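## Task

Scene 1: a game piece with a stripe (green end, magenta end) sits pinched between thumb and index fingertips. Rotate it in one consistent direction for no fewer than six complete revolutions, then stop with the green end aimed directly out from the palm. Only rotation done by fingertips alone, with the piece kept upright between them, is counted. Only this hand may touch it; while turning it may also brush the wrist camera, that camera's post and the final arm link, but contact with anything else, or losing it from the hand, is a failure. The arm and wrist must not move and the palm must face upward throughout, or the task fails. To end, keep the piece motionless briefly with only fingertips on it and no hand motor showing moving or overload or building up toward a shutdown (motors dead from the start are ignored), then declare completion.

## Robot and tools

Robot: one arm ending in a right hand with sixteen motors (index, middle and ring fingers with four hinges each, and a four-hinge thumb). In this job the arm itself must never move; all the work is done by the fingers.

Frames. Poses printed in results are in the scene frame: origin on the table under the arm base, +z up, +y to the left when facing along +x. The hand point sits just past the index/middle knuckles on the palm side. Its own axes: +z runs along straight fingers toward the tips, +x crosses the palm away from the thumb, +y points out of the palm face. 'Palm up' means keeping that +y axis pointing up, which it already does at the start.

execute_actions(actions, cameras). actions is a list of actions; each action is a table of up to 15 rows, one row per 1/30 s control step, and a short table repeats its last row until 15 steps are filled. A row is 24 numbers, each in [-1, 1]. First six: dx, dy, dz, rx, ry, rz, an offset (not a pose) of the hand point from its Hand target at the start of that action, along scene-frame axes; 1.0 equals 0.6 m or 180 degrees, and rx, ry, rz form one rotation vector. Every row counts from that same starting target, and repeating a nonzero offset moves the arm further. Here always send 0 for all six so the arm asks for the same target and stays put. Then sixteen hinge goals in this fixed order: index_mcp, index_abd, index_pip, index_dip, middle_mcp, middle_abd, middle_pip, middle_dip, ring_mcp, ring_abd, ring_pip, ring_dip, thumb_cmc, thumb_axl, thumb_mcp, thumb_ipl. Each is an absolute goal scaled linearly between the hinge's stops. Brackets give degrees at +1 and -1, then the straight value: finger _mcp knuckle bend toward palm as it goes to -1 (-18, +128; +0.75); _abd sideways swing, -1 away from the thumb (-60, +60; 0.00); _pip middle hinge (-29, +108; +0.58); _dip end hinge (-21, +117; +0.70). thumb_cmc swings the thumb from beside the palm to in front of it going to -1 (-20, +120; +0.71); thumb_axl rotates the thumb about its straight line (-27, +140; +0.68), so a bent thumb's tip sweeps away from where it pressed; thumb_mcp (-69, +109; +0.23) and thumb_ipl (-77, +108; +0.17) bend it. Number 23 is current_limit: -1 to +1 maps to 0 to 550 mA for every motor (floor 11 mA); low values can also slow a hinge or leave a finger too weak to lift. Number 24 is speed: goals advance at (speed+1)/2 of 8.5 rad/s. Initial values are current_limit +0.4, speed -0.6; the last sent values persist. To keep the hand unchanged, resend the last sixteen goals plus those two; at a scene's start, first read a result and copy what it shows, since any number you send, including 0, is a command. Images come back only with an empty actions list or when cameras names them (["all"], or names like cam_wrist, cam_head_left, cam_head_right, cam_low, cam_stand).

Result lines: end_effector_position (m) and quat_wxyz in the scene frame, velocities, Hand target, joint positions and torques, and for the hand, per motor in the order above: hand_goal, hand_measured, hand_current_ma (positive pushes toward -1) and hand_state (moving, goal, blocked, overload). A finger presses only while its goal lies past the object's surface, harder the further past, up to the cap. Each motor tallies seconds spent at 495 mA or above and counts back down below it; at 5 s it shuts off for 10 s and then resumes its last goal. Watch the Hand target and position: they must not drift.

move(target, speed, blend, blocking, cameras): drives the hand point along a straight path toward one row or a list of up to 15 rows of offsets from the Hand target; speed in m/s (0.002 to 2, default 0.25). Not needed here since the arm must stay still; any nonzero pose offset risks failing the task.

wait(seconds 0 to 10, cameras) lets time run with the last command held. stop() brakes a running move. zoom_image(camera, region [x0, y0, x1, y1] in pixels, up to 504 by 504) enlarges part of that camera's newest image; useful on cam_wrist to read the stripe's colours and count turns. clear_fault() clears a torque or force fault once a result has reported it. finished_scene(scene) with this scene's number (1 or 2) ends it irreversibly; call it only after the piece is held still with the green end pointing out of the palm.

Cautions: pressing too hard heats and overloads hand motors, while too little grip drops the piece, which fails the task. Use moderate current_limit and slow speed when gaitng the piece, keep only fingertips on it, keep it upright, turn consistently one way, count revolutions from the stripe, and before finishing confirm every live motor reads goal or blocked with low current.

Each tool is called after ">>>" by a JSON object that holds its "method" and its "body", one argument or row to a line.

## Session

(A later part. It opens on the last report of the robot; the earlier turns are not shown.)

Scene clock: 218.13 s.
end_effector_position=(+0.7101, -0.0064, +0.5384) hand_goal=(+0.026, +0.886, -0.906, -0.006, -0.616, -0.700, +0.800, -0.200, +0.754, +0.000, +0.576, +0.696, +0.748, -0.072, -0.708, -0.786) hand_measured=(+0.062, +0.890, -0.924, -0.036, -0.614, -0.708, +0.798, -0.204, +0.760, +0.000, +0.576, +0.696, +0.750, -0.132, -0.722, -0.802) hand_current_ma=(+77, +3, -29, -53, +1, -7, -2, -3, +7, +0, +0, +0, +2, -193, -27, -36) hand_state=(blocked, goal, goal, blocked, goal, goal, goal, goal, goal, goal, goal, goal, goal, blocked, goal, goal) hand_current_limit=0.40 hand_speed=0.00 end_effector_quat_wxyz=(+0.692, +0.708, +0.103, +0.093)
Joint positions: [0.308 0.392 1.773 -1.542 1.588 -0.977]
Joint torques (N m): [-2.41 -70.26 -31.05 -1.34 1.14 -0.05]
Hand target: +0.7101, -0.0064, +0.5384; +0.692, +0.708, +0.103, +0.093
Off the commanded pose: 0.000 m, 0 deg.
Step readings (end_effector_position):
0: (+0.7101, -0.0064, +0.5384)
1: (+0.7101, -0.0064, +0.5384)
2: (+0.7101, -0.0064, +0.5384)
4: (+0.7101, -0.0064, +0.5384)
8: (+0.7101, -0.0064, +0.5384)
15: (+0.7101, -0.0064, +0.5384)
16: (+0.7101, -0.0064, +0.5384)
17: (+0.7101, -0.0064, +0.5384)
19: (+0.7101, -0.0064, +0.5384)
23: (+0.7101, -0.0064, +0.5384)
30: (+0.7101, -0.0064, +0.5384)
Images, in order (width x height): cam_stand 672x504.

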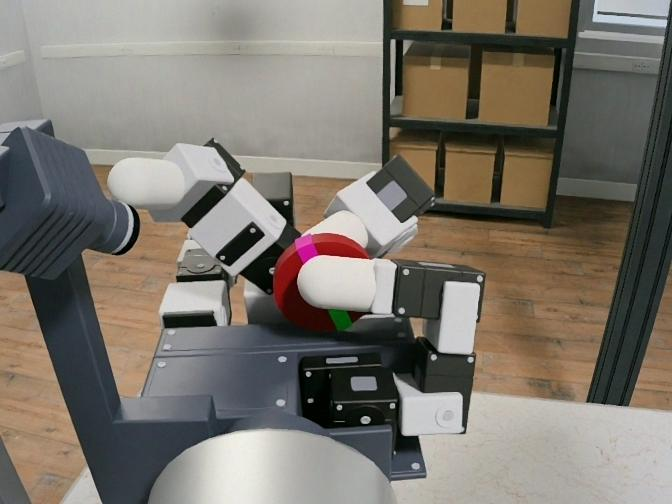

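>>> {"method": "execute_actions", "body": {
  "actions": [
    [[0,0,0,0,0,0,0.026,0.886,-0.906,-0.006,-0.616,0.22,0.8,-0.2,0.754,0,0.576,0.696,0.748,-0.072,-0.708,-0.786,0.4,0]],
    [[0,0,0,0,0,0,0.026,0.886,-0.906,-0.006,-0.616,0.22,0.62,-1,0.754,0,0.576,0.696,0.748,-0.072,-0.708,-0.786,0.4,0]]
  ],
  "cameras": ["cam_stand"]
}}

>>> {"method": "execute_actions", "body": {
  "actions": [
    [[0,0,0,0,0,0,0.026,0.886,-0.906,-0.006,-0.616,0.05,0.5,-1.0,0.754,0,0.576,0.696,0.748,-0.072,-0.708,-0.786,0.4,-0.7]]
  ],
  "cameras": ["cam_stand"]
}}

>>> {"method": "execute_actions", "body": {
  "actions": [
    [[0,0,0,0,0,0,0.026,0.886,-0.906,-0.006,-0.616,-0.13,0.38,-1.0,0.754,0,0.576,0.696,0.748,-0.072,-0.708,-0.786,0.4,-0.7]]
  ],
  "cameras": ["cam_stand"]
}}

>>> {"method": "execute_actions", "body": {
  "actions": [
    [[0,0,0,0,0,0,0.026,0.886,-0.906,-0.006,-0.616,-0.8,0.38,-1,0.754,0,0.576,0.696,0.748,-0.072,-0.708,-0.786,0.4,0]],
    [[0,0,0,0,0,0,0.026,0.886,-0.906,-0.006,-0.616,-0.7,0.8,-0.2,0.754,0,0.576,0.696,0.748,-0.072,-0.708,-0.786,0.4,0]]
  ],
  "cameras": ["cam_stand"]
}}

Scene clock: 253.17 s.
end_effector_position=(+0.7101, -0.0064, +0.5384) hand_goal=(+0.026, +0.886, -0.906, -0.006, -0.616, +0.220, +0.620, -1.000, +0.754, +0.000, +0.576, +0.696, +0.748, -0.072, -0.708, -0.786) hand_measured=(+0.062, +0.878, -0.922, -0.036, -0.590, +0.192, +0.634, -0.962, +0.760, +0.000, +0.576, +0.696, +0.754, -0.132, -0.722, -0.802) hand_current_ma=(+76, -7, -23, -56, +50, -40, +18, +77, +7, +0, +0, +0, +7, -193, -25, -36) hand_state=(blocked, goal, goal, blocked, blocked, blocked, goal, blocked, goal, goal, goal, goal, goal, blocked, goal, goal) hand_current_limit=0.40 hand_speed=0.00 end_effector_quat_wxyz=(+0.692, +0.708, +0.103, +0.093)
Joint positions: [0.308 0.392 1.773 -1.542 1.588 -0.977]
Joint torques (N m): [-2.33 -70.07 -30.98 -1.32 1.13 -0.01]
Hand target: +0.7101, -0.0064, +0.5384; +0.692, +0.708, +0.103, +0.093
Off the commanded pose: 0.000 m, 0 deg.
Step readings (end_effector_position):
0: (+0.7101, -0.0064, +0.5384)
1: (+0.7101, -0.0064, +0.5384)
2: (+0.7101, -0.0064, +0.5384)
4: (+0.7101, -0.0064, +0.5384)
8: (+0.7101, -0.0064, +0.5384)
15: (+0.7101, -0.0064, +0.5384)
16: (+0.7101, -0.0064, +0.5384)
17: (+0.7101, -0.0064, +0.5384)
19: (+0.7101, -0.0064, +0.5384)
23: (+0.7101, -0.0064, +0.5384)
30: (+0.7101, -0.0064, +0.5384)
Images, in order (width x height): cam_stand 672x504.

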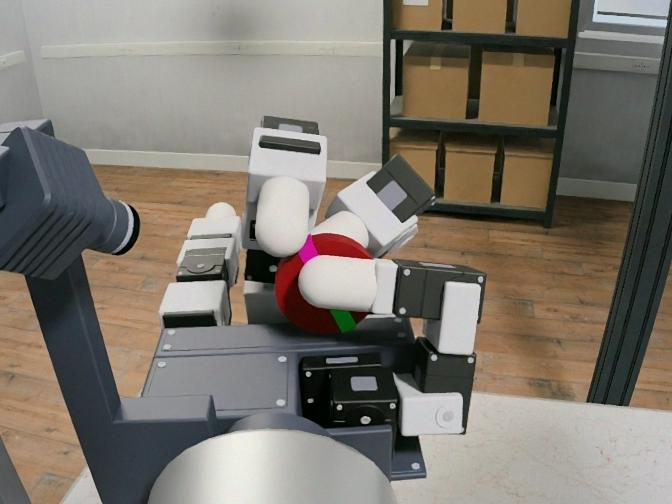

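Scene clock: 253.87 s.
end_effector_position=(+0.7101, -0.0064, +0.5384) hand_goal=(+0.026, +0.886, -0.906, -0.006, -0.616, +0.050, +0.500, -1.000, +0.754, +0.000, +0.576, +0.696, +0.748, -0.072, -0.708, -0.786) hand_measured=(+0.062, +0.892, -0.926, -0.036, -0.594, +0.050, +0.520, -0.984, +0.760, +0.000, +0.576, +0.696, +0.752, -0.130, -0.722, -0.804) hand_current_ma=(+76, +4, -30, -56, +39, +0, +31, +24, +7, +0, +0, +0, +3, -182, -29, -39) hand_state=(blocked, goal, goal, blocked, blocked, goal, goal, goal, goal, goal, goal, goal, goal, blocked, goal, goal) hand_current_limit=0.40 hand_speed=-0.70 end_effector_quat_wxyz=(+0.692, +0.708, +0.103, +0.093)
Joint positions: [0.308 0.392 1.773 -1.542 1.588 -0.977]
Joint torques (N m): [-2.46 -70.16 -31.04 -1.35 1.14 -0.07]
Hand target: +0.7101, -0.0064, +0.5384; +0.692, +0.708, +0.103, +0.093
Off the commanded pose: 0.000 m, 0 deg.
Step readings (end_effector_position):
0: (+0.7101, -0.0064, +0.5384)
1: (+0.7101, -0.0064, +0.5384)
2: (+0.7101, -0.0064, +0.5384)
4: (+0.7101, -0.0064, +0.5384)
8: (+0.7101, -0.0064, +0.5384)
15: (+0.7101, -0.0064, +0.5384)
Images, in order (width x height): cam_stand 672x504.

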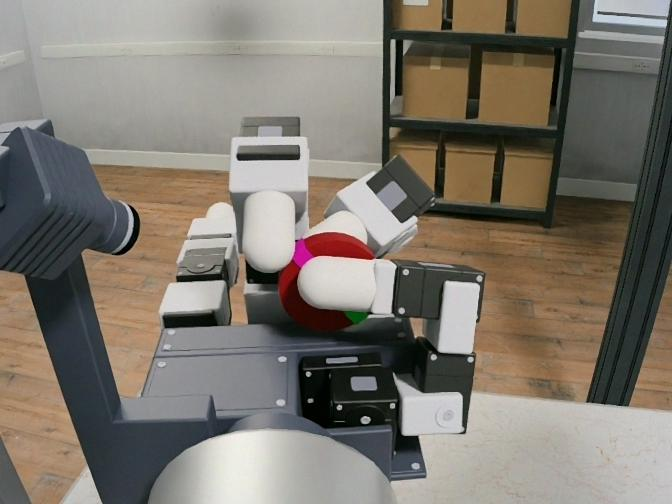

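Scene clock: 254.57 s.
end_effector_position=(+0.7101, -0.0064, +0.5384) hand_goal=(+0.026, +0.886, -0.906, -0.006, -0.616, -0.130, +0.380, -1.000, +0.754, +0.000, +0.576, +0.696, +0.748, -0.072, -0.708, -0.786) hand_measured=(+0.062, +0.892, -0.926, -0.036, -0.606, -0.128, +0.390, -0.992, +0.760, +0.000, +0.576, +0.696, +0.752, -0.130, -0.722, -0.804) hand_current_ma=(+76, +5, -30, -56, +13, +0, +12, +8, +7, +0, +0, +0, +3, -181, -29, -39) hand_state=(blocked, goal, goal, blocked, goal, goal, goal, goal, goal, goal, goal, goal, goal, blocked, goal, goal) hand_current_limit=0.40 hand_speed=-0.70 end_effector_quat_wxyz=(+0.692, +0.708, +0.103, +0.093)
Joint positions: [0.308 0.392 1.773 -1.542 1.588 -0.977]
Joint torques (N m): [-2.31 -70.13 -30.92 -1.31 1.12 -0.08]
Hand target: +0.7101, -0.0064, +0.5384; +0.692, +0.708, +0.103, +0.093
Off the commanded pose: 0.000 m, 0 deg.
Step readings (end_effector_position):
0: (+0.7101, -0.0064, +0.5384)
1: (+0.7101, -0.0064, +0.5384)
2: (+0.7101, -0.0064, +0.5384)
4: (+0.7101, -0.0064, +0.5384)
8: (+0.7101, -0.0064, +0.5384)
15: (+0.7101, -0.0064, +0.5384)
Images, in order (width x height): cam_stand 672x504.

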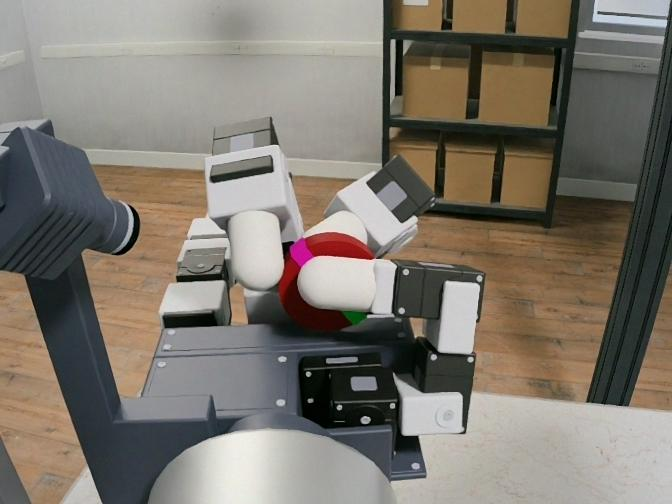

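Scene clock: 255.77 s.
end_effector_position=(+0.7101, -0.0064, +0.5384) hand_goal=(+0.026, +0.886, -0.906, -0.006, -0.616, -0.700, +0.800, -0.200, +0.754, +0.000, +0.576, +0.696, +0.748, -0.072, -0.708, -0.786) hand_measured=(+0.062, +0.892, -0.926, -0.036, -0.614, -0.708, +0.798, -0.204, +0.760, +0.000, +0.576, +0.696, +0.752, -0.130, -0.722, -0.804) hand_current_ma=(+76, +5, -30, -56, +1, -7, -2, -3, +7, +0, +0, +0, +3, -181, -29, -39) hand_state=(blocked, goal, goal, blocked, goal, goal, goal, goal, goal, goal, goal, goal, goal, blocked, goal, goal) hand_current_limit=0.40 hand_speed=0.00 end_effector_quat_wxyz=(+0.692, +0.708, +0.103, +0.093)
Joint positions: [0.308 0.392 1.773 -1.542 1.588 -0.977]
Joint torques (N m): [-2.41 -70.07 -31.03 -1.34 1.15 -0.07]
Hand target: +0.7101, -0.0064, +0.5384; +0.692, +0.708, +0.103, +0.093
Off the commanded pose: 0.000 m, 0 deg.
Step readings (end_effector_position):
0: (+0.7101, -0.0064, +0.5384)
1: (+0.7101, -0.0064, +0.5384)
2: (+0.7101, -0.0064, +0.5384)
4: (+0.7101, -0.0064, +0.5384)
8: (+0.7101, -0.0064, +0.5384)
15: (+0.7101, -0.0064, +0.5384)
16: (+0.7101, -0.0064, +0.5384)
17: (+0.7101, -0.0064, +0.5384)
19: (+0.7101, -0.0064, +0.5384)
23: (+0.7101, -0.0064, +0.5384)
30: (+0.7101, -0.0064, +0.5384)
Images, in order (width x height): cam_stand 672x504.

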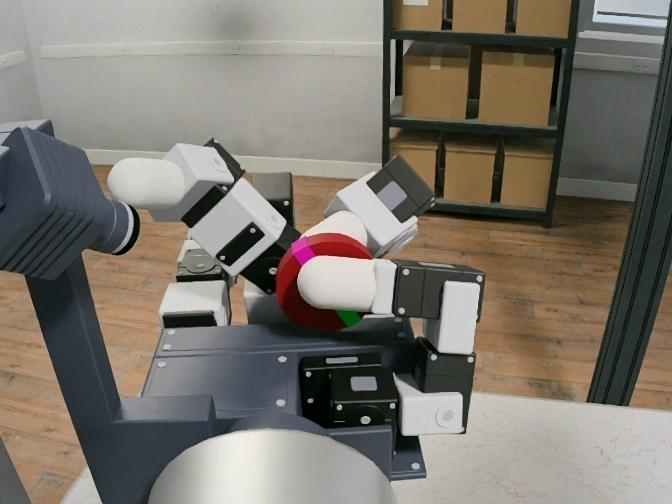

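>>> {"method": "execute_actions", "body": {
  "actions": [
    [[0,0,0,0,0,0,0.026,0.886,-0.906,-0.006,-0.616,0.21,0.8,-0.2,0.754,0,0.576,0.696,0.748,-0.072,-0.708,-0.786,0.4,0]],
    [[0,0,0,0,0,0,0.026,0.886,-0.906,-0.006,-0.616,0.21,0.73,-1,0.754,0,0.576,0.696,0.748,-0.072,-0.708,-0.786,0.4,0]],
    [[0,0,0,0,0,0,0.026,0.886,-0.906,-0.006,-0.616,0.09,0.5,-1.0,0.754,0,0.576,0.696,0.748,-0.072,-0.708,-0.786,0.4,-0.7]],
    [[0,0,0,0,0,0,0.026,0.886,-0.906,-0.006,-0.616,-0.06,0.3,-1.0,0.754,0,0.576,0.696,0.748,-0.072,-0.708,-0.786,0.4,-0.7]]
  ],
  "cameras": ["cam_stand"]
}}

>>> {"method": "execute_actions", "body": {
  "actions": [
    [[0,0,0,0,0,0,0.026,0.886,-0.906,-0.006,-0.616,-0.8,0.3,-1,0.754,0,0.576,0.696,0.748,-0.072,-0.708,-0.786,0.4,0]],
    [[0,0,0,0,0,0,0.026,0.886,-0.906,-0.006,-0.616,-0.7,0.8,-0.2,0.754,0,0.576,0.696,0.748,-0.072,-0.708,-0.786,0.4,0]],
    [[0,0,0,0,0,0,0.026,0.886,-0.906,-0.006,-0.616,0.21,0.8,-0.2,0.754,0,0.576,0.696,0.748,-0.072,-0.708,-0.786,0.4,0]],
    [[0,0,0,0,0,0,0.026,0.886,-0.906,-0.006,-0.616,0.21,0.73,-1,0.754,0,0.576,0.696,0.748,-0.072,-0.708,-0.786,0.4,0]]
  ],
  "cameras": ["cam_stand"]
}}

>>> {"method": "execute_actions", "body": {
  "actions": [
    [[0,0,0,0,0,0,0.026,0.886,-0.906,-0.006,-0.616,0.09,0.45,-1.0,0.754,0,0.576,0.696,0.748,-0.072,-0.708,-0.786,0.4,-0.7]],
    [[0,0,0,0,0,0,0.026,0.886,-0.906,-0.006,-0.616,-0.06,0.2,-1.0,0.754,0,0.576,0.696,0.748,-0.072,-0.708,-0.786,0.4,-0.7]],
    [[0,0,0,0,0,0,0.026,0.886,-0.906,-0.006,-0.616,-0.8,0.2,-1,0.754,0,0.576,0.696,0.748,-0.072,-0.708,-0.786,0.4,0]]
  ],
  "cameras": ["cam_stand","cam_wrist"]
}}

Scene clock: 304.20 s.
end_effector_position=(+0.7101, -0.0064, +0.5384) hand_goal=(+0.026, +0.886, -0.906, -0.006, -0.616, -0.060, +0.300, -1.000, +0.754, +0.000, +0.576, +0.696, +0.748, -0.072, -0.708, -0.786) hand_measured=(+0.062, +0.894, -0.922, -0.036, -0.598, -0.062, +0.318, -0.994, +0.760, +0.000, +0.576, +0.696, +0.754, -0.126, -0.722, -0.808) hand_current_ma=(+77, +6, -21, -56, +30, -1, +29, +7, +7, +0, +0, +0, +6, -171, -28, -56) hand_state=(blocked, goal, goal, blocked, goal, goal, goal, goal, goal, goal, goal, goal, goal, blocked, goal, blocked) hand_current_limit=0.40 hand_speed=-0.70 end_effector_quat_wxyz=(+0.692, +0.708, +0.103, +0.093)
Joint positions: [0.308 0.392 1.773 -1.542 1.588 -0.977]
Joint torques (N m): [-2.37 -70.02 -30.87 -1.36 1.1 -0.05]
Hand target: +0.7101, -0.0064, +0.5384; +0.692, +0.708, +0.103, +0.093
Off the commanded pose: 0.000 m, 0 deg.
Step readings (end_effector_position):
0: (+0.7101, -0.0064, +0.5384)
1: (+0.7101, -0.0064, +0.5384)
2: (+0.7101, -0.0064, +0.5384)
4: (+0.7101, -0.0064, +0.5384)
8: (+0.7101, -0.0064, +0.5384)
15: (+0.7101, -0.0064, +0.5384)
16: (+0.7101, -0.0064, +0.5384)
17: (+0.7101, -0.0064, +0.5384)
19: (+0.7101, -0.0064, +0.5384)
23: (+0.7101, -0.0064, +0.5384)
30: (+0.7101, -0.0064, +0.5384)
31: (+0.7101, -0.0064, +0.5384)
32: (+0.7101, -0.0064, +0.5384)
34: (+0.7101, -0.0064, +0.5384)
38: (+0.7101, -0.0064, +0.5384)
45: (+0.7101, -0.0064, +0.5384)
46: (+0.7101, -0.0064, +0.5384)
47: (+0.7101, -0.0064, +0.5384)
49: (+0.7101, -0.0064, +0.5384)
53: (+0.7101, -0.0064, +0.5384)
60: (+0.7101, -0.0064, +0.5384)
Images, in order (width x height): cam_stand 672x504.

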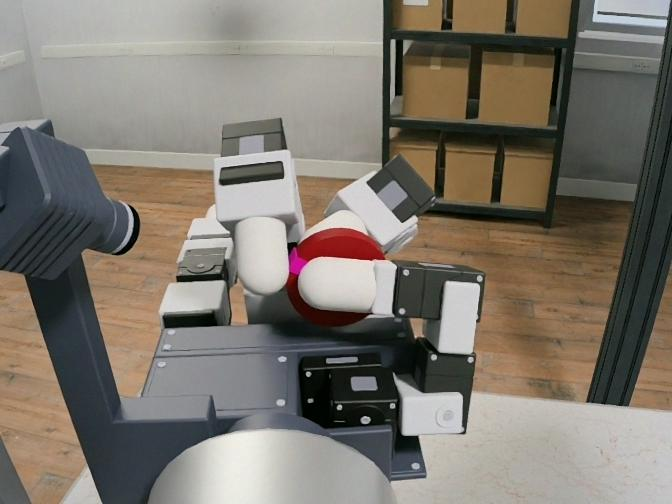

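Scene clock: 306.40 s.
end_effector_position=(+0.7101, -0.0064, +0.5384) hand_goal=(+0.026, +0.886, -0.906, -0.006, -0.616, +0.210, +0.730, -1.000, +0.754, +0.000, +0.576, +0.696, +0.748, -0.072, -0.708, -0.786) hand_measured=(+0.062, +0.888, -0.916, -0.036, -0.592, +0.184, +0.740, -0.998, +0.760, +0.000, +0.576, +0.696, +0.758, -0.126, -0.722, -0.808) hand_current_ma=(+77, +1, -13, -56, +41, -38, +11, +2, +7, +0, +0, +0, +11, -171, -25, -56) hand_state=(blocked, goal, goal, blocked, blocked, blocked, goal, goal, goal, goal, goal, goal, goal, blocked, goal, blocked) hand_current_limit=0.40 hand_speed=0.00 end_effector_quat_wxyz=(+0.692, +0.708, +0.103, +0.093)
Joint positions: [0.308 0.392 1.773 -1.542 1.588 -0.977]
Joint torques (N m): [-2.43 -69.98 -31.06 -1.3 1.07 -0.04]
Hand target: +0.7101, -0.0064, +0.5384; +0.692, +0.708, +0.103, +0.093
Off the commanded pose: 0.000 m, 0 deg.
Step readings (end_effector_position):
0: (+0.7101, -0.0064, +0.5384)
1: (+0.7101, -0.0064, +0.5384)
2: (+0.7101, -0.0064, +0.5384)
4: (+0.7101, -0.0064, +0.5384)
8: (+0.7101, -0.0064, +0.5384)
15: (+0.7101, -0.0064, +0.5384)
16: (+0.7101, -0.0064, +0.5384)
17: (+0.7101, -0.0064, +0.5384)
19: (+0.7101, -0.0064, +0.5384)
23: (+0.7101, -0.0064, +0.5384)
30: (+0.7101, -0.0064, +0.5384)
31: (+0.7101, -0.0064, +0.5384)
32: (+0.7101, -0.0064, +0.5384)
34: (+0.7101, -0.0064, +0.5384)
38: (+0.7101, -0.0064, +0.5384)
45: (+0.7101, -0.0064, +0.5384)
46: (+0.7101, -0.0064, +0.5384)
47: (+0.7101, -0.0064, +0.5384)
49: (+0.7101, -0.0064, +0.5384)
53: (+0.7101, -0.0064, +0.5384)
60: (+0.7101, -0.0064, +0.5384)
Images, in order (width x height): cam_stand 672x504.

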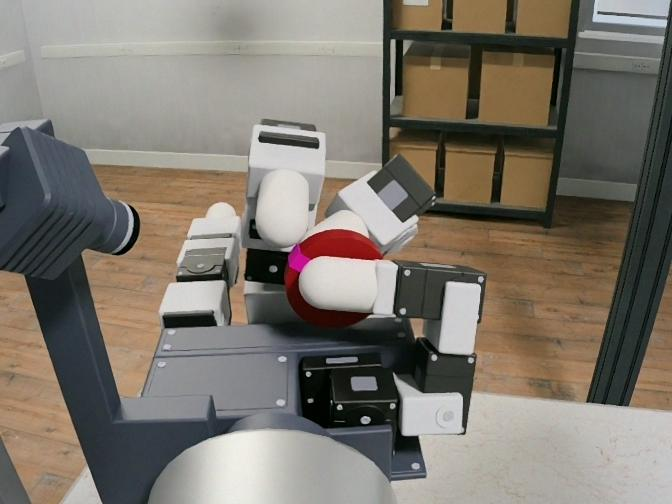

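Scene clock: 308.10 s.
end_effector_position=(+0.7101, -0.0064, +0.5384) hand_goal=(+0.026, +0.886, -0.906, -0.006, -0.616, -0.800, +0.200, -1.000, +0.754, +0.000, +0.576, +0.696, +0.748, -0.072, -0.708, -0.786) hand_measured=(+0.064, +0.896, -0.920, -0.036, -0.614, -0.800, +0.202, -0.998, +0.760, +0.000, +0.576, +0.696, +0.756, -0.124, -0.722, -0.810) hand_current_ma=(+85, +8, -19, -56, +1, +0, +1, +2, +7, +0, +0, +0, +10, -154, -30, -62) hand_state=(blocked, goal, goal, blocked, goal, goal, goal, goal, goal, goal, goal, goal, goal, blocked, goal, blocked) hand_current_limit=0.40 hand_speed=0.00 end_effector_quat_wxyz=(+0.692, +0.708, +0.103, +0.093)
Joint positions: [0.308 0.392 1.773 -1.542 1.588 -0.977]
Joint torques (N m): [-2.48 -70.25 -30.97 -1.34 1.12 0]
Hand target: +0.7101, -0.0064, +0.5384; +0.692, +0.708, +0.103, +0.093
Off the commanded pose: 0.000 m, 0 deg.
Step readings (end_effector_position):
0: (+0.7101, -0.0064, +0.5384)
1: (+0.7101, -0.0064, +0.5384)
2: (+0.7101, -0.0064, +0.5384)
4: (+0.7101, -0.0064, +0.5384)
8: (+0.7101, -0.0064, +0.5384)
15: (+0.7101, -0.0064, +0.5384)
16: (+0.7101, -0.0064, +0.5384)
17: (+0.7101, -0.0064, +0.5384)
19: (+0.7101, -0.0064, +0.5384)
23: (+0.7101, -0.0064, +0.5384)
30: (+0.7101, -0.0064, +0.5384)
31: (+0.7101, -0.0064, +0.5384)
32: (+0.7101, -0.0064, +0.5384)
34: (+0.7101, -0.0064, +0.5384)
38: (+0.7101, -0.0064, +0.5384)
45: (+0.7101, -0.0064, +0.5384)
Images, in order (width x height): cam_stand 672x504, cam_wrist 672x504.

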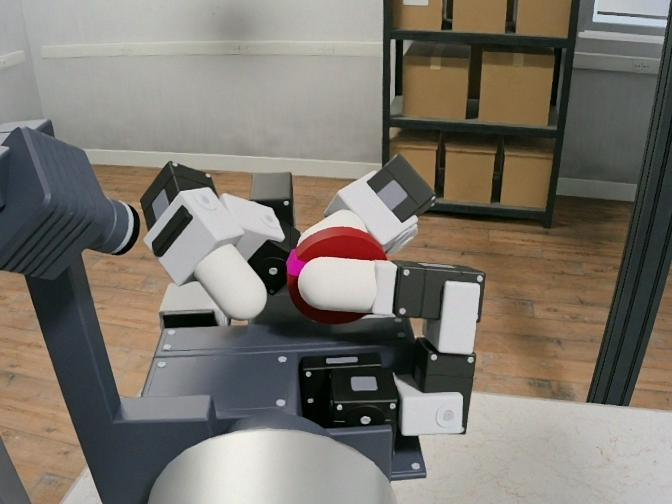

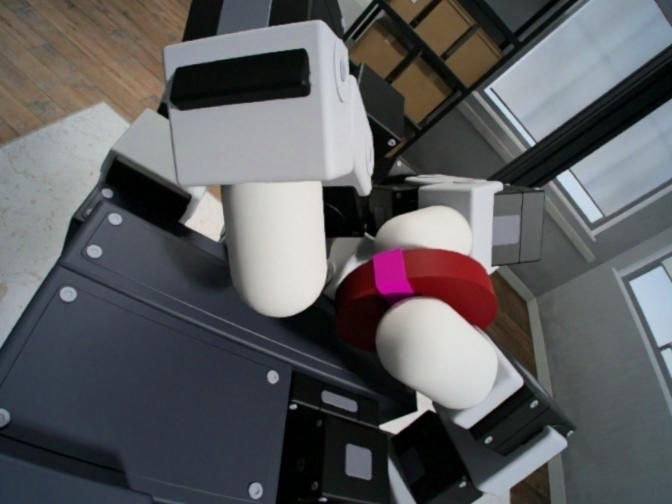

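>>> {"method": "execute_actions", "body": {
  "actions": [
    [[0,0,0,0,0,0,0.026,0.886,-0.906,-0.006,-0.726,-0.7,0.95,0,0.754,0,0.576,0.696,0.748,-0.072,-0.708,-0.786,0.4,0]],
    [[0,0,0,0,0,0,0.026,0.886,-0.906,-0.006,-0.726,0,0.97,0,0.754,0,0.576,0.696,0.748,-0.072,-0.708,-0.786,0.4,0]],
    [[0,0,0,0,0,0,0.026,0.886,-0.906,-0.006,-0.726,0.5,0.97,-0.1,0.754,0,0.576,0.696,0.748,-0.072,-0.708,-0.786,0.4,-0.5]]
  ],
  "cameras": ["cam_stand","cam_wrist"]
}}

Scene clock: 352.70 s.
end_effector_position=(+0.7101, -0.0064, +0.5384) hand_goal=(+0.026, +0.886, -0.906, -0.006, -0.726, +0.500, +0.970, -0.100, +0.754, +0.000, +0.576, +0.696, +0.748, -0.072, -0.708, -0.786) hand_measured=(+0.060, +0.860, -0.864, -0.022, -0.654, +0.386, +0.980, -0.098, +0.760, +0.000, +0.576, +0.696, +0.786, -0.154, -0.696, -0.806) hand_current_ma=(+72, -37, +90, -23, +204, -303, +12, +2, +7, +0, +0, +0, +77, -300, +22, -49) hand_state=(blocked, blocked, blocked, goal, blocked, blocked, goal, goal, goal, goal, goal, goal, blocked, blocked, goal, blocked) hand_current_limit=0.40 hand_speed=-0.50 end_effector_quat_wxyz=(+0.692, +0.708, +0.103, +0.093)
Joint positions: [0.308 0.392 1.773 -1.542 1.588 -0.977]
Joint torques (N m): [-2.2 -70.11 -30.97 -1.31 1.13 -0.04]
Hand target: +0.7101, -0.0064, +0.5384; +0.692, +0.708, +0.103, +0.093
Off the commanded pose: 0.000 m, 0 deg.
Step readings (end_effector_position):
0: (+0.7101, -0.0064, +0.5384)
1: (+0.7101, -0.0064, +0.5384)
2: (+0.7101, -0.0064, +0.5384)
4: (+0.7101, -0.0064, +0.5384)
8: (+0.7101, -0.0064, +0.5384)
15: (+0.7101, -0.0064, +0.5384)
16: (+0.7101, -0.0064, +0.5384)
17: (+0.7101, -0.0064, +0.5384)
19: (+0.7101, -0.0064, +0.5384)
23: (+0.7101, -0.0064, +0.5384)
30: (+0.7101, -0.0064, +0.5384)
31: (+0.7101, -0.0064, +0.5384)
32: (+0.7101, -0.0064, +0.5384)
34: (+0.7101, -0.0064, +0.5384)
38: (+0.7101, -0.0064, +0.5384)
45: (+0.7101, -0.0064, +0.5384)
Images, in order (width x height): cam_stand 672x504, cam_wrist 672x504.

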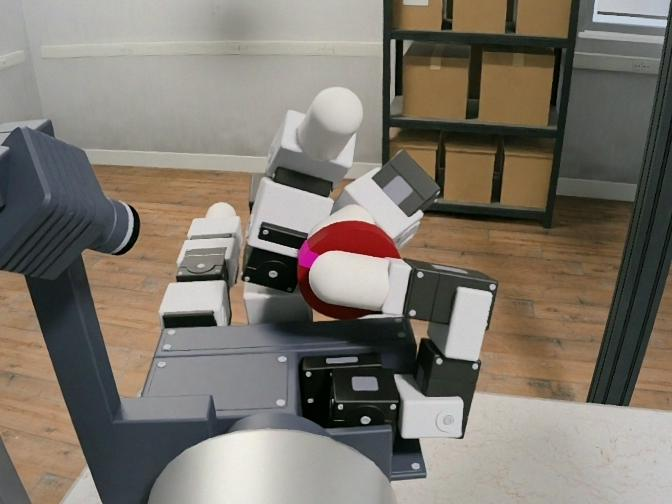

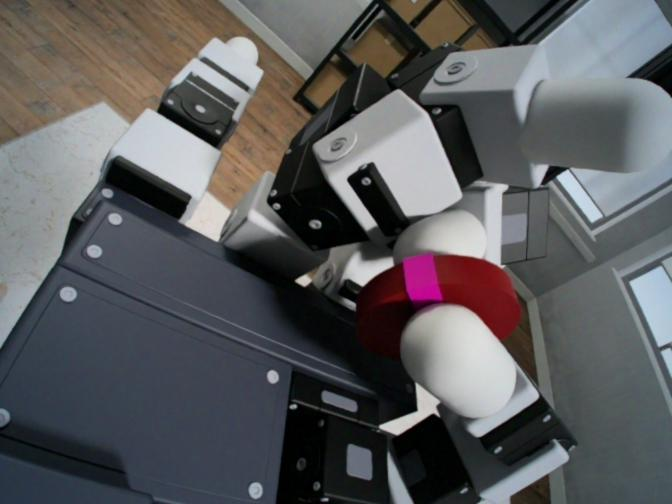

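>>> {"method": "execute_actions", "body": {
  "actions": [
    [[0,0,0,0,0,0,0.026,0.886,-0.906,-0.006,-0.616,0.15,0.8,-0.2,0.754,0,0.576,0.696,0.748,-0.072,-0.708,-0.786,0.4,0]],
    [[0,0,0,0,0,0,0.026,0.886,-0.906,-0.006,-0.616,0.18,0.73,-1,0.754,0,0.576,0.696,0.748,-0.072,-0.708,-0.786,0.4,0]],
    [[0,0,0,0,0,0,0.026,0.886,-0.906,-0.006,-0.616,0.12,0.45,-1.0,0.754,0,0.576,0.696,0.748,-0.072,-0.708,-0.786,0.4,-0.7]],
    [[0,0,0,0,0,0,0.026,0.886,-0.906,-0.006,-0.616,0,0.2,-1.0,0.754,0,0.576,0.696,0.748,-0.072,-0.708,-0.786,0.4,-0.7]]
  ],
  "cameras": ["cam_stand"]
}}

>>> {"method": "execute_actions", "body": {
  "actions": [
    [[0,0,0,0,0,0,0.026,0.886,-0.906,-0.006,-0.616,-0.8,0.2,-1,0.754,0,0.576,0.696,0.748,-0.072,-0.708,-0.786,0.4,0]],
    [[0,0,0,0,0,0,0.026,0.886,-0.906,-0.006,-0.616,-0.7,0.8,-0.2,0.754,0,0.576,0.696,0.748,-0.072,-0.708,-0.786,0.4,0]],
    [[0,0,0,0,0,0,0.026,0.886,-0.906,-0.006,-0.616,0.18,0.8,-0.2,0.754,0,0.576,0.696,0.748,-0.072,-0.708,-0.786,0.4,0]],
    [[0,0,0,0,0,0,0.026,0.886,-0.906,-0.006,-0.616,0.18,0.73,-1,0.754,0,0.576,0.696,0.748,-0.072,-0.708,-0.786,0.4,0]]
  ],
  "cameras": ["cam_stand"]
}}

>>> {"method": "execute_actions", "body": {
  "actions": [
    [[0,0,0,0,0,0,0.026,0.886,-0.906,-0.006,-0.616,0.12,0.45,-1.0,0.754,0,0.576,0.696,0.748,-0.072,-0.708,-0.786,0.4,-0.7]],
    [[0,0,0,0,0,0,0.026,0.886,-0.906,-0.006,-0.616,0,0.15,-1.0,0.754,0,0.576,0.696,0.748,-0.072,-0.708,-0.786,0.4,-0.7]],
    [[0,0,0,0,0,0,0.026,0.886,-0.906,-0.006,-0.616,-0.8,0.15,-1,0.754,0,0.576,0.696,0.748,-0.072,-0.708,-0.786,0.4,0]]
  ],
  "cameras": ["cam_stand","cam_wrist"]
}}

Scene clock: 411.63 s.
end_effector_position=(+0.7101, -0.0064, +0.5384) hand_goal=(+0.026, +0.886, -0.906, -0.006, -0.616, +0.000, +0.200, -1.000, +0.754, +0.000, +0.576, +0.696, +0.748, -0.072, -0.708, -0.786) hand_measured=(+0.062, +0.894, -0.924, -0.028, -0.598, -0.012, +0.238, -0.990, +0.760, +0.000, +0.576, +0.696, +0.760, -0.126, -0.722, -0.814) hand_current_ma=(+80, +7, -28, -37, +32, -12, +76, +13, +7, +0, +0, +0, +16, -164, -29, -76) hand_state=(blocked, goal, goal, blocked, goal, goal, blocked, goal, goal, goal, goal, goal, goal, blocked, goal, blocked) hand_current_limit=0.40 hand_speed=-0.70 end_effector_quat_wxyz=(+0.692, +0.708, +0.103, +0.093)
Joint positions: [0.308 0.392 1.773 -1.542 1.588 -0.977]
Joint torques (N m): [-2.23 -69.91 -31.01 -1.3 1.12 -0.05]
Hand target: +0.7101, -0.0064, +0.5384; +0.692, +0.708, +0.103, +0.093
Off the commanded pose: 0.000 m, 0 deg.
Step readings (end_effector_position):
0: (+0.7101, -0.0064, +0.5384)
1: (+0.7101, -0.0064, +0.5384)
2: (+0.7101, -0.0064, +0.5384)
4: (+0.7101, -0.0064, +0.5384)
8: (+0.7101, -0.0064, +0.5384)
15: (+0.7101, -0.0064, +0.5384)
16: (+0.7101, -0.0064, +0.5384)
17: (+0.7101, -0.0064, +0.5384)
19: (+0.7101, -0.0064, +0.5384)
23: (+0.7101, -0.0064, +0.5384)
30: (+0.7101, -0.0064, +0.5384)
31: (+0.7101, -0.0064, +0.5384)
32: (+0.7101, -0.0064, +0.5384)
34: (+0.7101, -0.0064, +0.5384)
38: (+0.7101, -0.0064, +0.5384)
45: (+0.7101, -0.0064, +0.5384)
46: (+0.7101, -0.0064, +0.5384)
47: (+0.7101, -0.0064, +0.5384)
49: (+0.7101, -0.0064, +0.5384)
53: (+0.7101, -0.0064, +0.5384)
60: (+0.7101, -0.0064, +0.5384)
Images, in order (width x height): cam_stand 672x504.

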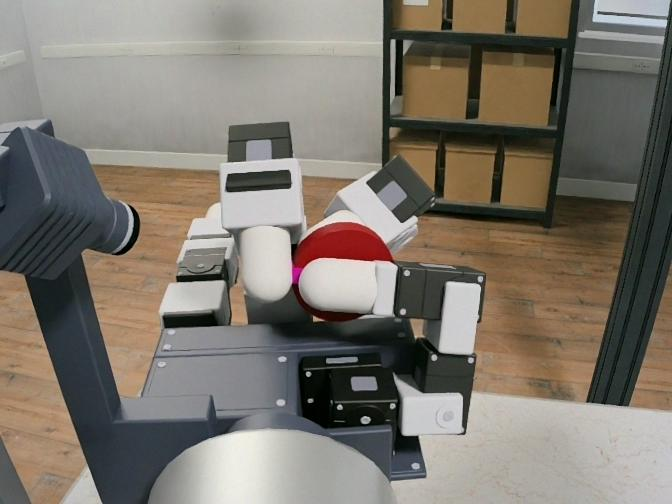

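Scene clock: 413.83 s.
end_effector_position=(+0.7101, -0.0064, +0.5384) hand_goal=(+0.026, +0.886, -0.906, -0.006, -0.616, +0.180, +0.730, -1.000, +0.754, +0.000, +0.576, +0.696, +0.748, -0.072, -0.708, -0.786) hand_measured=(+0.062, +0.892, -0.920, -0.028, -0.596, +0.158, +0.738, -0.998, +0.760, +0.000, +0.576, +0.696, +0.760, -0.126, -0.720, -0.814) hand_current_ma=(+80, +5, -18, -37, +36, -30, +10, +2, +7, +0, +0, +0, +15, -164, -24, -76) hand_state=(blocked, goal, goal, blocked, blocked, blocked, goal, goal, goal, goal, goal, goal, goal, blocked, goal, blocked) hand_current_limit=0.40 hand_speed=0.00 end_effector_quat_wxyz=(+0.692, +0.708, +0.103, +0.093)
Joint positions: [0.308 0.392 1.773 -1.542 1.588 -0.977]
Joint torques (N m): [-2.5 -70.18 -31.03 -1.32 1.14 -0.02]
Hand target: +0.7101, -0.0064, +0.5384; +0.692, +0.708, +0.103, +0.093
Off the commanded pose: 0.000 m, 0 deg.
Step readings (end_effector_position):
0: (+0.7101, -0.0064, +0.5384)
1: (+0.7101, -0.0064, +0.5384)
2: (+0.7101, -0.0064, +0.5384)
4: (+0.7101, -0.0064, +0.5384)
8: (+0.7101, -0.0064, +0.5384)
15: (+0.7101, -0.0064, +0.5384)
16: (+0.7101, -0.0064, +0.5384)
17: (+0.7101, -0.0064, +0.5384)
19: (+0.7101, -0.0064, +0.5384)
23: (+0.7101, -0.0064, +0.5384)
30: (+0.7101, -0.0064, +0.5384)
31: (+0.7101, -0.0064, +0.5384)
32: (+0.7101, -0.0064, +0.5384)
34: (+0.7101, -0.0064, +0.5384)
38: (+0.7101, -0.0064, +0.5384)
45: (+0.7101, -0.0064, +0.5384)
46: (+0.7101, -0.0064, +0.5384)
47: (+0.7101, -0.0064, +0.5384)
49: (+0.7101, -0.0064, +0.5384)
53: (+0.7101, -0.0064, +0.5384)
60: (+0.7101, -0.0064, +0.5384)
Images, in order (width x height): cam_stand 672x504.

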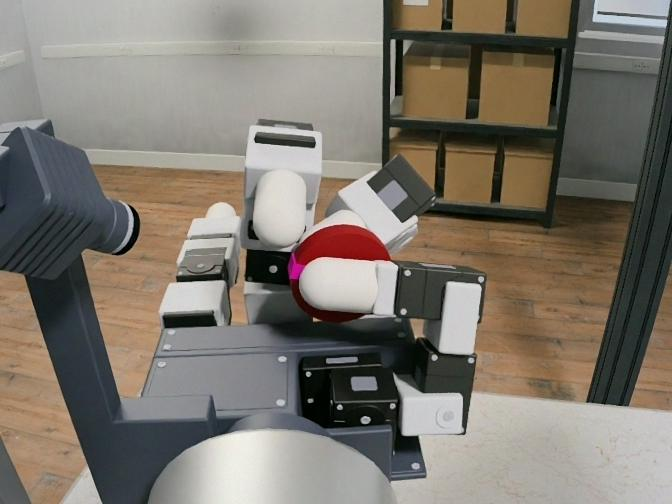

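Scene clock: 415.53 s.
end_effector_position=(+0.7101, -0.0064, +0.5384) hand_goal=(+0.026, +0.886, -0.906, -0.006, -0.616, -0.800, +0.150, -1.000, +0.754, +0.000, +0.576, +0.696, +0.748, -0.072, -0.708, -0.786) hand_measured=(+0.064, +0.896, -0.924, -0.030, -0.614, -0.800, +0.152, -0.998, +0.760, +0.000, +0.576, +0.696, +0.760, -0.126, -0.722, -0.814) hand_current_ma=(+82, +9, -27, -39, +1, +0, +1, +2, +7, +0, +0, +0, +15, -164, -26, -79) hand_state=(blocked, goal, goal, blocked, goal, goal, goal, goal, goal, goal, goal, goal, goal, blocked, goal, blocked) hand_current_limit=0.40 hand_speed=0.00 end_effector_quat_wxyz=(+0.692, +0.708, +0.103, +0.093)
Joint positions: [0.308 0.392 1.773 -1.542 1.588 -0.977]
Joint torques (N m): [-2.53 -70.17 -30.95 -1.32 1.12 -0.03]
Hand target: +0.7101, -0.0064, +0.5384; +0.692, +0.708, +0.103, +0.093
Off the commanded pose: 0.000 m, 0 deg.
Step readings (end_effector_position):
0: (+0.7101, -0.0064, +0.5384)
1: (+0.7101, -0.0064, +0.5384)
2: (+0.7101, -0.0064, +0.5384)
4: (+0.7101, -0.0064, +0.5384)
8: (+0.7101, -0.0064, +0.5384)
15: (+0.7101, -0.0064, +0.5384)
16: (+0.7101, -0.0064, +0.5384)
17: (+0.7101, -0.0064, +0.5384)
19: (+0.7101, -0.0064, +0.5384)
23: (+0.7101, -0.0064, +0.5384)
30: (+0.7101, -0.0064, +0.5384)
31: (+0.7101, -0.0064, +0.5384)
32: (+0.7101, -0.0064, +0.5384)
34: (+0.7101, -0.0064, +0.5384)
38: (+0.7101, -0.0064, +0.5384)
45: (+0.7101, -0.0064, +0.5384)
Images, in order (width x height): cam_stand 672x504, cam_wrist 672x504.

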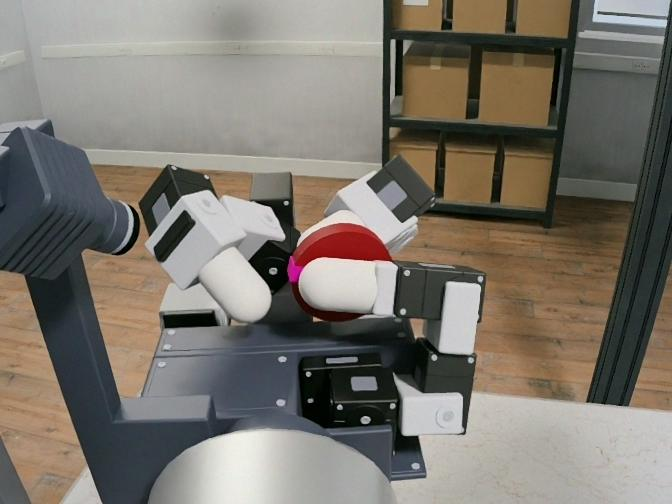

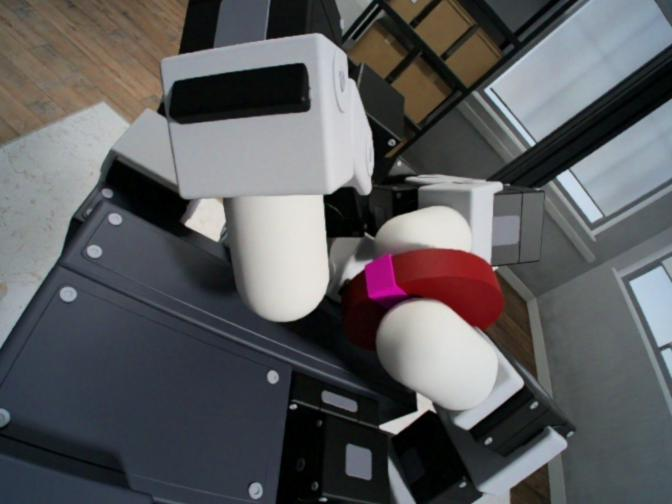

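>>> {"method": "execute_actions", "body": {
  "actions": [
    [[0,0,0,0,0,0,0.026,0.886,-0.906,-0.006,-0.616,-0.7,0.8,-0.2,0.754,0,0.576,0.696,0.748,-0.072,-0.708,-0.786,0.4,0]],
    [[0,0,0,0,0,0,0.026,0.886,-0.906,-0.006,-0.616,0.18,0.8,-0.2,0.754,0,0.576,0.696,0.748,-0.072,-0.708,-0.786,0.4,0]],
    [[0,0,0,0,0,0,0.026,0.886,-0.906,-0.006,-0.616,0.19,0.73,-1,0.754,0,0.576,0.696,0.748,-0.072,-0.708,-0.786,0.4,0]],
    [[0,0,0,0,0,0,0.026,0.886,-0.906,-0.006,-0.616,0.16,0.45,-1.0,0.754,0,0.576,0.696,0.748,-0.072,-0.708,-0.786,0.4,-0.7]]
  ],
  "cameras": ["cam_stand"]
}}

>>> {"method": "execute_actions", "body": {
  "actions": [
    [[0,0,0,0,0,0,0.026,0.886,-0.906,-0.006,-0.616,0.08,0.15,-1.0,0.754,0,0.576,0.696,0.748,-0.072,-0.708,-0.786,0.4,-0.7]],
    [[0,0,0,0,0,0,0.026,0.886,-0.906,-0.006,-0.616,0.08,-0.15,-1.0,0.754,0,0.576,0.696,0.748,-0.072,-0.708,-0.786,0.4,-0.7]]
  ],
  "cameras": ["cam_stand","cam_wrist"]
}}

>>> {"method": "execute_actions", "body": {
  "actions": [
    [[0,0,0,0,0,0,0.026,0.886,-0.906,-0.006,-0.616,-0.8,-0.15,-1,0.754,0,0.576,0.696,0.748,-0.072,-0.708,-0.786,0.4,0]]
  ],
  "cameras": ["cam_stand"]
}}

Scene clock: 440.10 s.
end_effector_position=(+0.7101, -0.0064, +0.5384) hand_goal=(+0.026, +0.886, -0.906, -0.006, -0.616, +0.160, +0.450, -1.000, +0.754, +0.000, +0.576, +0.696, +0.748, -0.072, -0.708, -0.786) hand_measured=(+0.064, +0.890, -0.924, -0.030, -0.582, +0.140, +0.496, -0.990, +0.760, +0.000, +0.576, +0.696, +0.760, -0.126, -0.722, -0.818) hand_current_ma=(+82, +2, -26, -39, +71, -24, +103, +12, +7, +0, +0, +0, +17, -164, -25, -88) hand_state=(blocked, goal, goal, blocked, blocked, goal, blocked, goal, goal, goal, goal, goal, goal, blocked, goal, blocked) hand_current_limit=0.40 hand_speed=-0.70 end_effector_quat_wxyz=(+0.692, +0.708, +0.103, +0.093)
Joint positions: [0.308 0.392 1.773 -1.542 1.588 -0.977]
Joint torques (N m): [-2.54 -70.05 -31 -1.34 1.15 -0.04]
Hand target: +0.7101, -0.0064, +0.5384; +0.692, +0.708, +0.103, +0.093
Off the commanded pose: 0.000 m, 0 deg.
Step readings (end_effector_position):
0: (+0.7101, -0.0064, +0.5384)
1: (+0.7101, -0.0064, +0.5384)
2: (+0.7101, -0.0064, +0.5384)
4: (+0.7101, -0.0064, +0.5384)
8: (+0.7101, -0.0064, +0.5384)
15: (+0.7101, -0.0064, +0.5384)
16: (+0.7101, -0.0064, +0.5384)
17: (+0.7101, -0.0064, +0.5384)
19: (+0.7101, -0.0064, +0.5384)
23: (+0.7101, -0.0064, +0.5384)
30: (+0.7101, -0.0064, +0.5384)
31: (+0.7101, -0.0064, +0.5384)
32: (+0.7101, -0.0064, +0.5384)
34: (+0.7101, -0.0064, +0.5384)
38: (+0.7101, -0.0064, +0.5384)
45: (+0.7101, -0.0064, +0.5384)
46: (+0.7101, -0.0064, +0.5384)
47: (+0.7101, -0.0064, +0.5384)
49: (+0.7101, -0.0064, +0.5384)
53: (+0.7101, -0.0064, +0.5384)
60: (+0.7101, -0.0064, +0.5384)
Images, in order (width x height): cam_stand 672x504.

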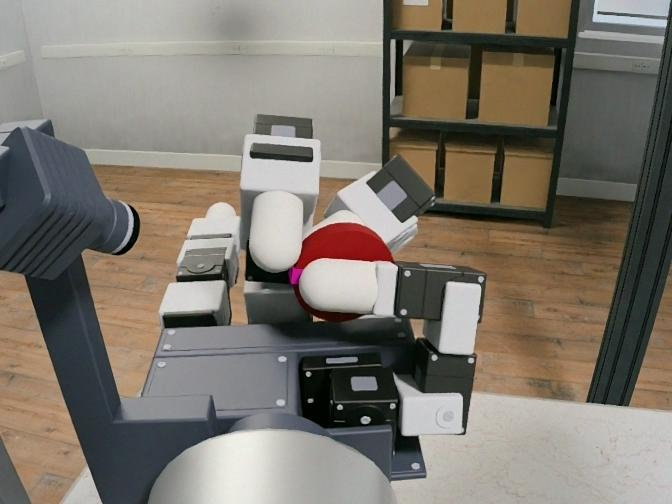

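Scene clock: 441.30 s.
end_effector_position=(+0.7101, -0.0064, +0.5384) hand_goal=(+0.026, +0.886, -0.906, -0.006, -0.616, +0.080, -0.150, -1.000, +0.754, +0.000, +0.576, +0.696, +0.748, -0.072, -0.708, -0.786) hand_measured=(+0.064, +0.876, -0.934, -0.046, -0.566, +0.034, +0.082, -0.976, +0.760, +0.000, +0.576, +0.696, +0.766, -0.110, -0.724, -0.832) hand_current_ma=(+82, -9, -50, -82, +121, -84, +385, +40, +7, +0, +0, +0, +26, -100, -34, -156) hand_state=(blocked, goal, blocked, blocked, blocked, blocked, blocked, blocked, goal, goal, goal, goal, goal, blocked, goal, blocked) hand_current_limit=0.40 hand_speed=-0.70 end_effector_quat_wxyz=(+0.692, +0.708, +0.103, +0.093)
Joint positions: [0.308 0.392 1.773 -1.542 1.588 -0.977]
Joint torques (N m): [-2.41 -69.98 -31.02 -1.32 1.13 -0.07]
Hand target: +0.7101, -0.0064, +0.5384; +0.692, +0.708, +0.103, +0.093
Off the commanded pose: 0.000 m, 0 deg.
Step readings (end_effector_position):
0: (+0.7101, -0.0064, +0.5384)
1: (+0.7101, -0.0064, +0.5384)
2: (+0.7101, -0.0064, +0.5384)
4: (+0.7101, -0.0064, +0.5384)
8: (+0.7101, -0.0064, +0.5384)
15: (+0.7101, -0.0064, +0.5384)
16: (+0.7101, -0.0064, +0.5384)
17: (+0.7101, -0.0064, +0.5384)
19: (+0.7101, -0.0064, +0.5384)
23: (+0.7101, -0.0064, +0.5384)
30: (+0.7101, -0.0064, +0.5384)
Images, in order (width x height): cam_stand 672x504, cam_wrist 672x504.

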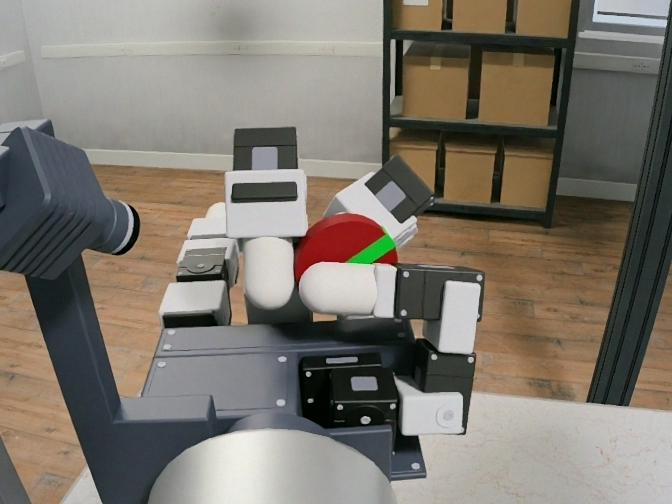

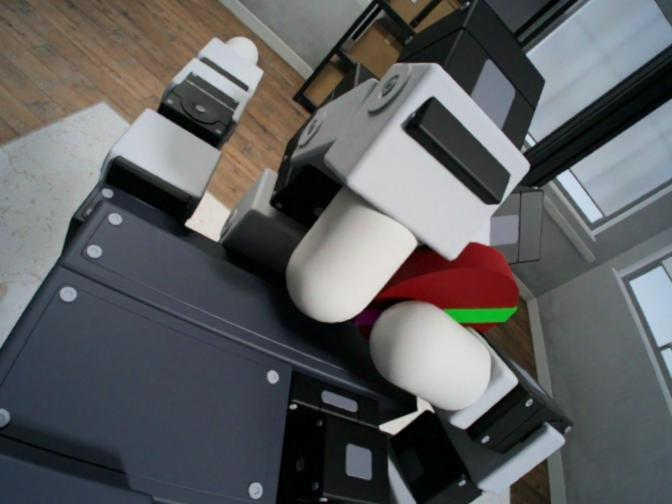

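Scene clock: 442.00 s.
end_effector_position=(+0.7101, -0.0064, +0.5384) hand_goal=(+0.026, +0.886, -0.906, -0.006, -0.616, -0.800, -0.150, -1.000, +0.754, +0.000, +0.576, +0.696, +0.748, -0.072, -0.708, -0.786) hand_measured=(+0.064, +0.896, -0.932, -0.046, -0.616, -0.800, -0.148, -0.998, +0.760, +0.000, +0.576, +0.696, +0.756, -0.110, -0.724, -0.822) hand_current_ma=(+87, +10, -45, -82, +0, +0, +1, +2, +7, +0, +0, +0, +9, -100, -34, -110) hand_state=(blocked, goal, blocked, blocked, goal, goal, goal, goal, goal, goal, goal, goal, goal, blocked, goal, blocked) hand_current_limit=0.40 hand_speed=0.00 end_effector_quat_wxyz=(+0.692, +0.708, +0.103, +0.093)
Joint positions: [0.308 0.392 1.773 -1.542 1.588 -0.977]
Joint torques (N m): [-2.4 -70 -31.01 -1.34 1.12 -0.02]
Hand target: +0.7101, -0.0064, +0.5384; +0.692, +0.708, +0.103, +0.093
Off the commanded pose: 0.000 m, 0 deg.
Step readings (end_effector_position):
0: (+0.7101, -0.0064, +0.5384)
1: (+0.7101, -0.0064, +0.5384)
2: (+0.7101, -0.0064, +0.5384)
4: (+0.7101, -0.0064, +0.5384)
8: (+0.7101, -0.0064, +0.5384)
15: (+0.7101, -0.0064, +0.5384)
Images, in order (width x height): cam_stand 672x504.

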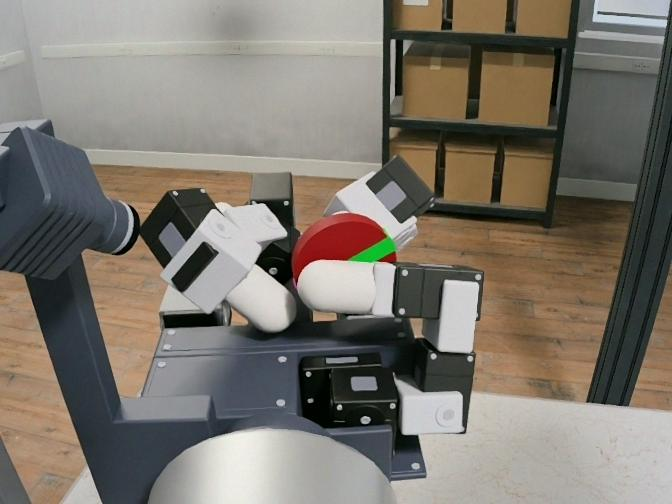

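>>> {"method": "execute_actions", "body": {
  "actions": [
    [[0,0,0,0,0,0,0.026,0.886,-0.906,-0.006,-0.616,-0.7,0.8,-0.2,0.754,0,0.576,0.696,0.748,-0.072,-0.708,-0.786,0.4,0]],
    [[0,0,0,0,0,0,0.026,0.886,-0.906,-0.006,-0.616,0.18,0.8,-0.2,0.754,0,0.576,0.696,0.748,-0.072,-0.708,-0.786,0.4,0]],
    [[0,0,0,0,0,0,0.026,0.886,-0.906,-0.006,-0.616,0.19,0.73,-1,0.754,0,0.576,0.696,0.748,-0.072,-0.708,-0.786,0.4,0]],
    [[0,0,0,0,0,0,0.026,0.886,-0.906,-0.006,-0.616,0.16,0.45,-1.0,0.754,0,0.576,0.696,0.748,-0.072,-0.708,-0.786,0.4,-0.7]]
  ],
  "cameras": ["cam_stand"]
}}

>>> {"method": "execute_actions", "body": {
  "actions": [
    [[0,0,0,0,0,0,0.026,0.886,-0.906,-0.006,-0.616,0.08,0.15,-1.0,0.754,0,0.576,0.696,0.748,-0.072,-0.708,-0.786,0.4,-0.7]],
    [[0,0,0,0,0,0,0.026,0.886,-0.906,-0.006,-0.616,0.05,-0.1,-1.0,0.754,0,0.576,0.696,0.748,-0.072,-0.708,-0.786,0.4,-0.7]],
    [[0,0,0,0,0,0,0.026,0.886,-0.906,-0.006,-0.616,-0.8,-0.1,-1,0.754,0,0.576,0.696,0.748,-0.072,-0.708,-0.786,0.4,0]]
  ],
  "cameras": ["cam_stand","cam_wrist"]
}}

Scene clock: 468.13 s.
end_effector_position=(+0.7101, -0.0064, +0.5384) hand_goal=(+0.026, +0.886, -0.906, -0.006, -0.616, +0.160, +0.450, -1.000, +0.754, +0.000, +0.576, +0.696, +0.748, -0.072, -0.708, -0.786) hand_measured=(+0.064, +0.888, -0.924, -0.044, -0.576, +0.136, +0.516, -0.982, +0.760, +0.000, +0.576, +0.696, +0.762, -0.114, -0.722, -0.826) hand_current_ma=(+87, +1, -26, -80, +90, -35, +165, +26, +7, +0, +0, +0, +21, -116, -29, -122) hand_state=(blocked, goal, goal, blocked, blocked, blocked, blocked, goal, goal, goal, goal, goal, goal, blocked, goal, blocked) hand_current_limit=0.40 hand_speed=-0.70 end_effector_quat_wxyz=(+0.692, +0.708, +0.103, +0.093)
Joint positions: [0.308 0.392 1.773 -1.542 1.588 -0.977]
Joint torques (N m): [-2.32 -69.98 -30.97 -1.31 1.15 -0.03]
Hand target: +0.7101, -0.0064, +0.5384; +0.692, +0.708, +0.103, +0.093
Off the commanded pose: 0.000 m, 0 deg.
Step readings (end_effector_position):
0: (+0.7101, -0.0064, +0.5384)
1: (+0.7101, -0.0064, +0.5384)
2: (+0.7101, -0.0064, +0.5384)
4: (+0.7101, -0.0064, +0.5384)
8: (+0.7101, -0.0064, +0.5384)
15: (+0.7101, -0.0064, +0.5384)
16: (+0.7101, -0.0064, +0.5384)
17: (+0.7101, -0.0064, +0.5384)
19: (+0.7101, -0.0064, +0.5384)
23: (+0.7101, -0.0064, +0.5384)
30: (+0.7101, -0.0064, +0.5384)
31: (+0.7101, -0.0064, +0.5384)
32: (+0.7101, -0.0064, +0.5384)
34: (+0.7101, -0.0064, +0.5384)
38: (+0.7101, -0.0064, +0.5384)
45: (+0.7101, -0.0064, +0.5384)
46: (+0.7101, -0.0064, +0.5384)
47: (+0.7101, -0.0064, +0.5384)
49: (+0.7101, -0.0064, +0.5384)
53: (+0.7101, -0.0064, +0.5384)
60: (+0.7101, -0.0064, +0.5384)
Images, in order (width x height): cam_stand 672x504.

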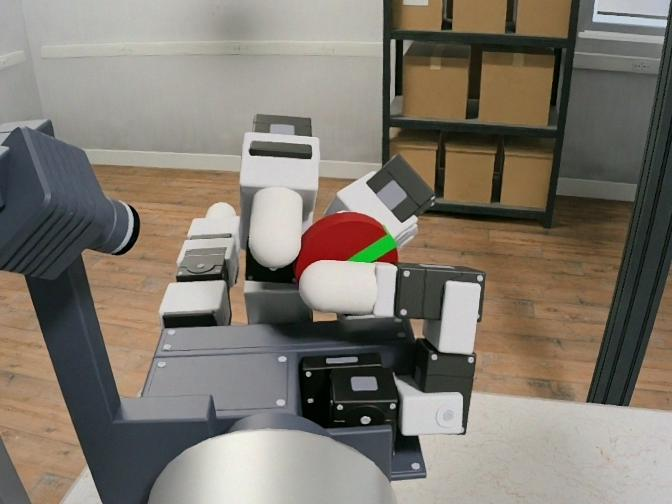

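Scene clock: 469.83 s.
end_effector_position=(+0.7101, -0.0064, +0.5384) hand_goal=(+0.026, +0.886, -0.906, -0.006, -0.616, -0.800, -0.100, -1.000, +0.754, +0.000, +0.576, +0.696, +0.748, -0.072, -0.708, -0.786) hand_measured=(+0.070, +0.900, -0.916, -0.044, -0.616, -0.800, -0.098, -0.998, +0.760, +0.000, +0.576, +0.696, +0.766, -0.104, -0.724, -0.828) hand_current_ma=(+101, +17, -12, -79, +0, +0, +1, +2, +7, +0, +0, +0, +26, -80, -33, -132) hand_state=(blocked, goal, goal, blocked, goal, goal, goal, goal, goal, goal, goal, goal, goal, blocked, goal, blocked) hand_current_limit=0.40 hand_speed=0.00 end_effector_quat_wxyz=(+0.692, +0.708, +0.103, +0.093)
Joint positions: [0.308 0.392 1.773 -1.542 1.588 -0.977]
Joint torques (N m): [-2.54 -70.19 -30.84 -1.31 1.13 -0.01]
Hand target: +0.7101, -0.0064, +0.5384; +0.692, +0.708, +0.103, +0.093
Off the commanded pose: 0.000 m, 0 deg.
Step readings (end_effector_position):
0: (+0.7101, -0.0064, +0.5384)
1: (+0.7101, -0.0064, +0.5384)
2: (+0.7101, -0.0064, +0.5384)
4: (+0.7101, -0.0064, +0.5384)
8: (+0.7101, -0.0064, +0.5384)
15: (+0.7101, -0.0064, +0.5384)
16: (+0.7101, -0.0064, +0.5384)
17: (+0.7101, -0.0064, +0.5384)
19: (+0.7101, -0.0064, +0.5384)
23: (+0.7101, -0.0064, +0.5384)
30: (+0.7101, -0.0064, +0.5384)
31: (+0.7101, -0.0064, +0.5384)
32: (+0.7101, -0.0064, +0.5384)
34: (+0.7101, -0.0064, +0.5384)
38: (+0.7101, -0.0064, +0.5384)
45: (+0.7101, -0.0064, +0.5384)
Images, in order (width x height): cam_stand 672x504, cam_wrist 672x504.

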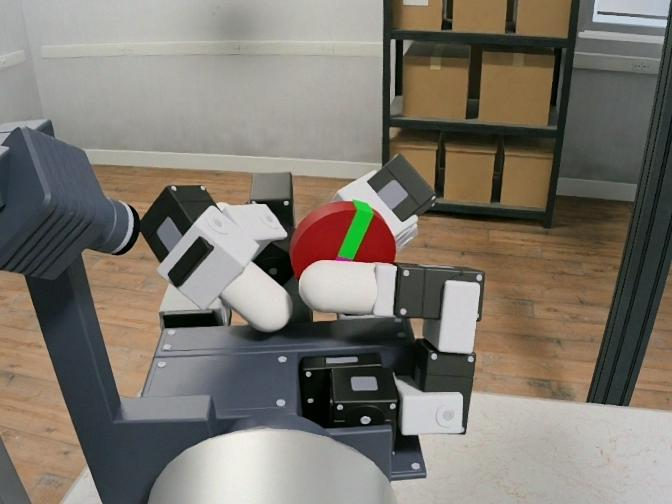

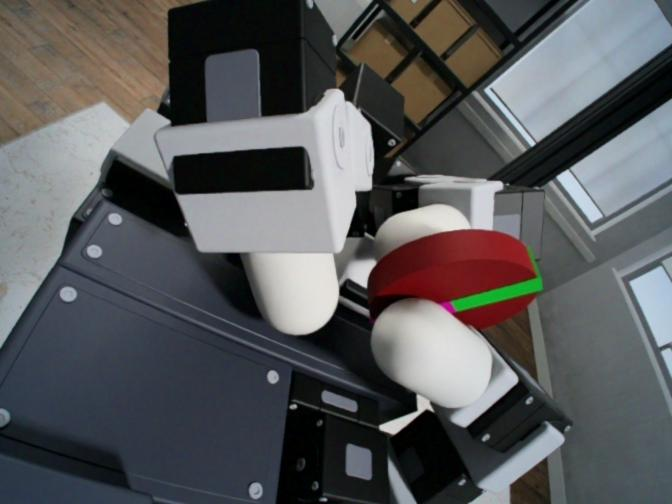

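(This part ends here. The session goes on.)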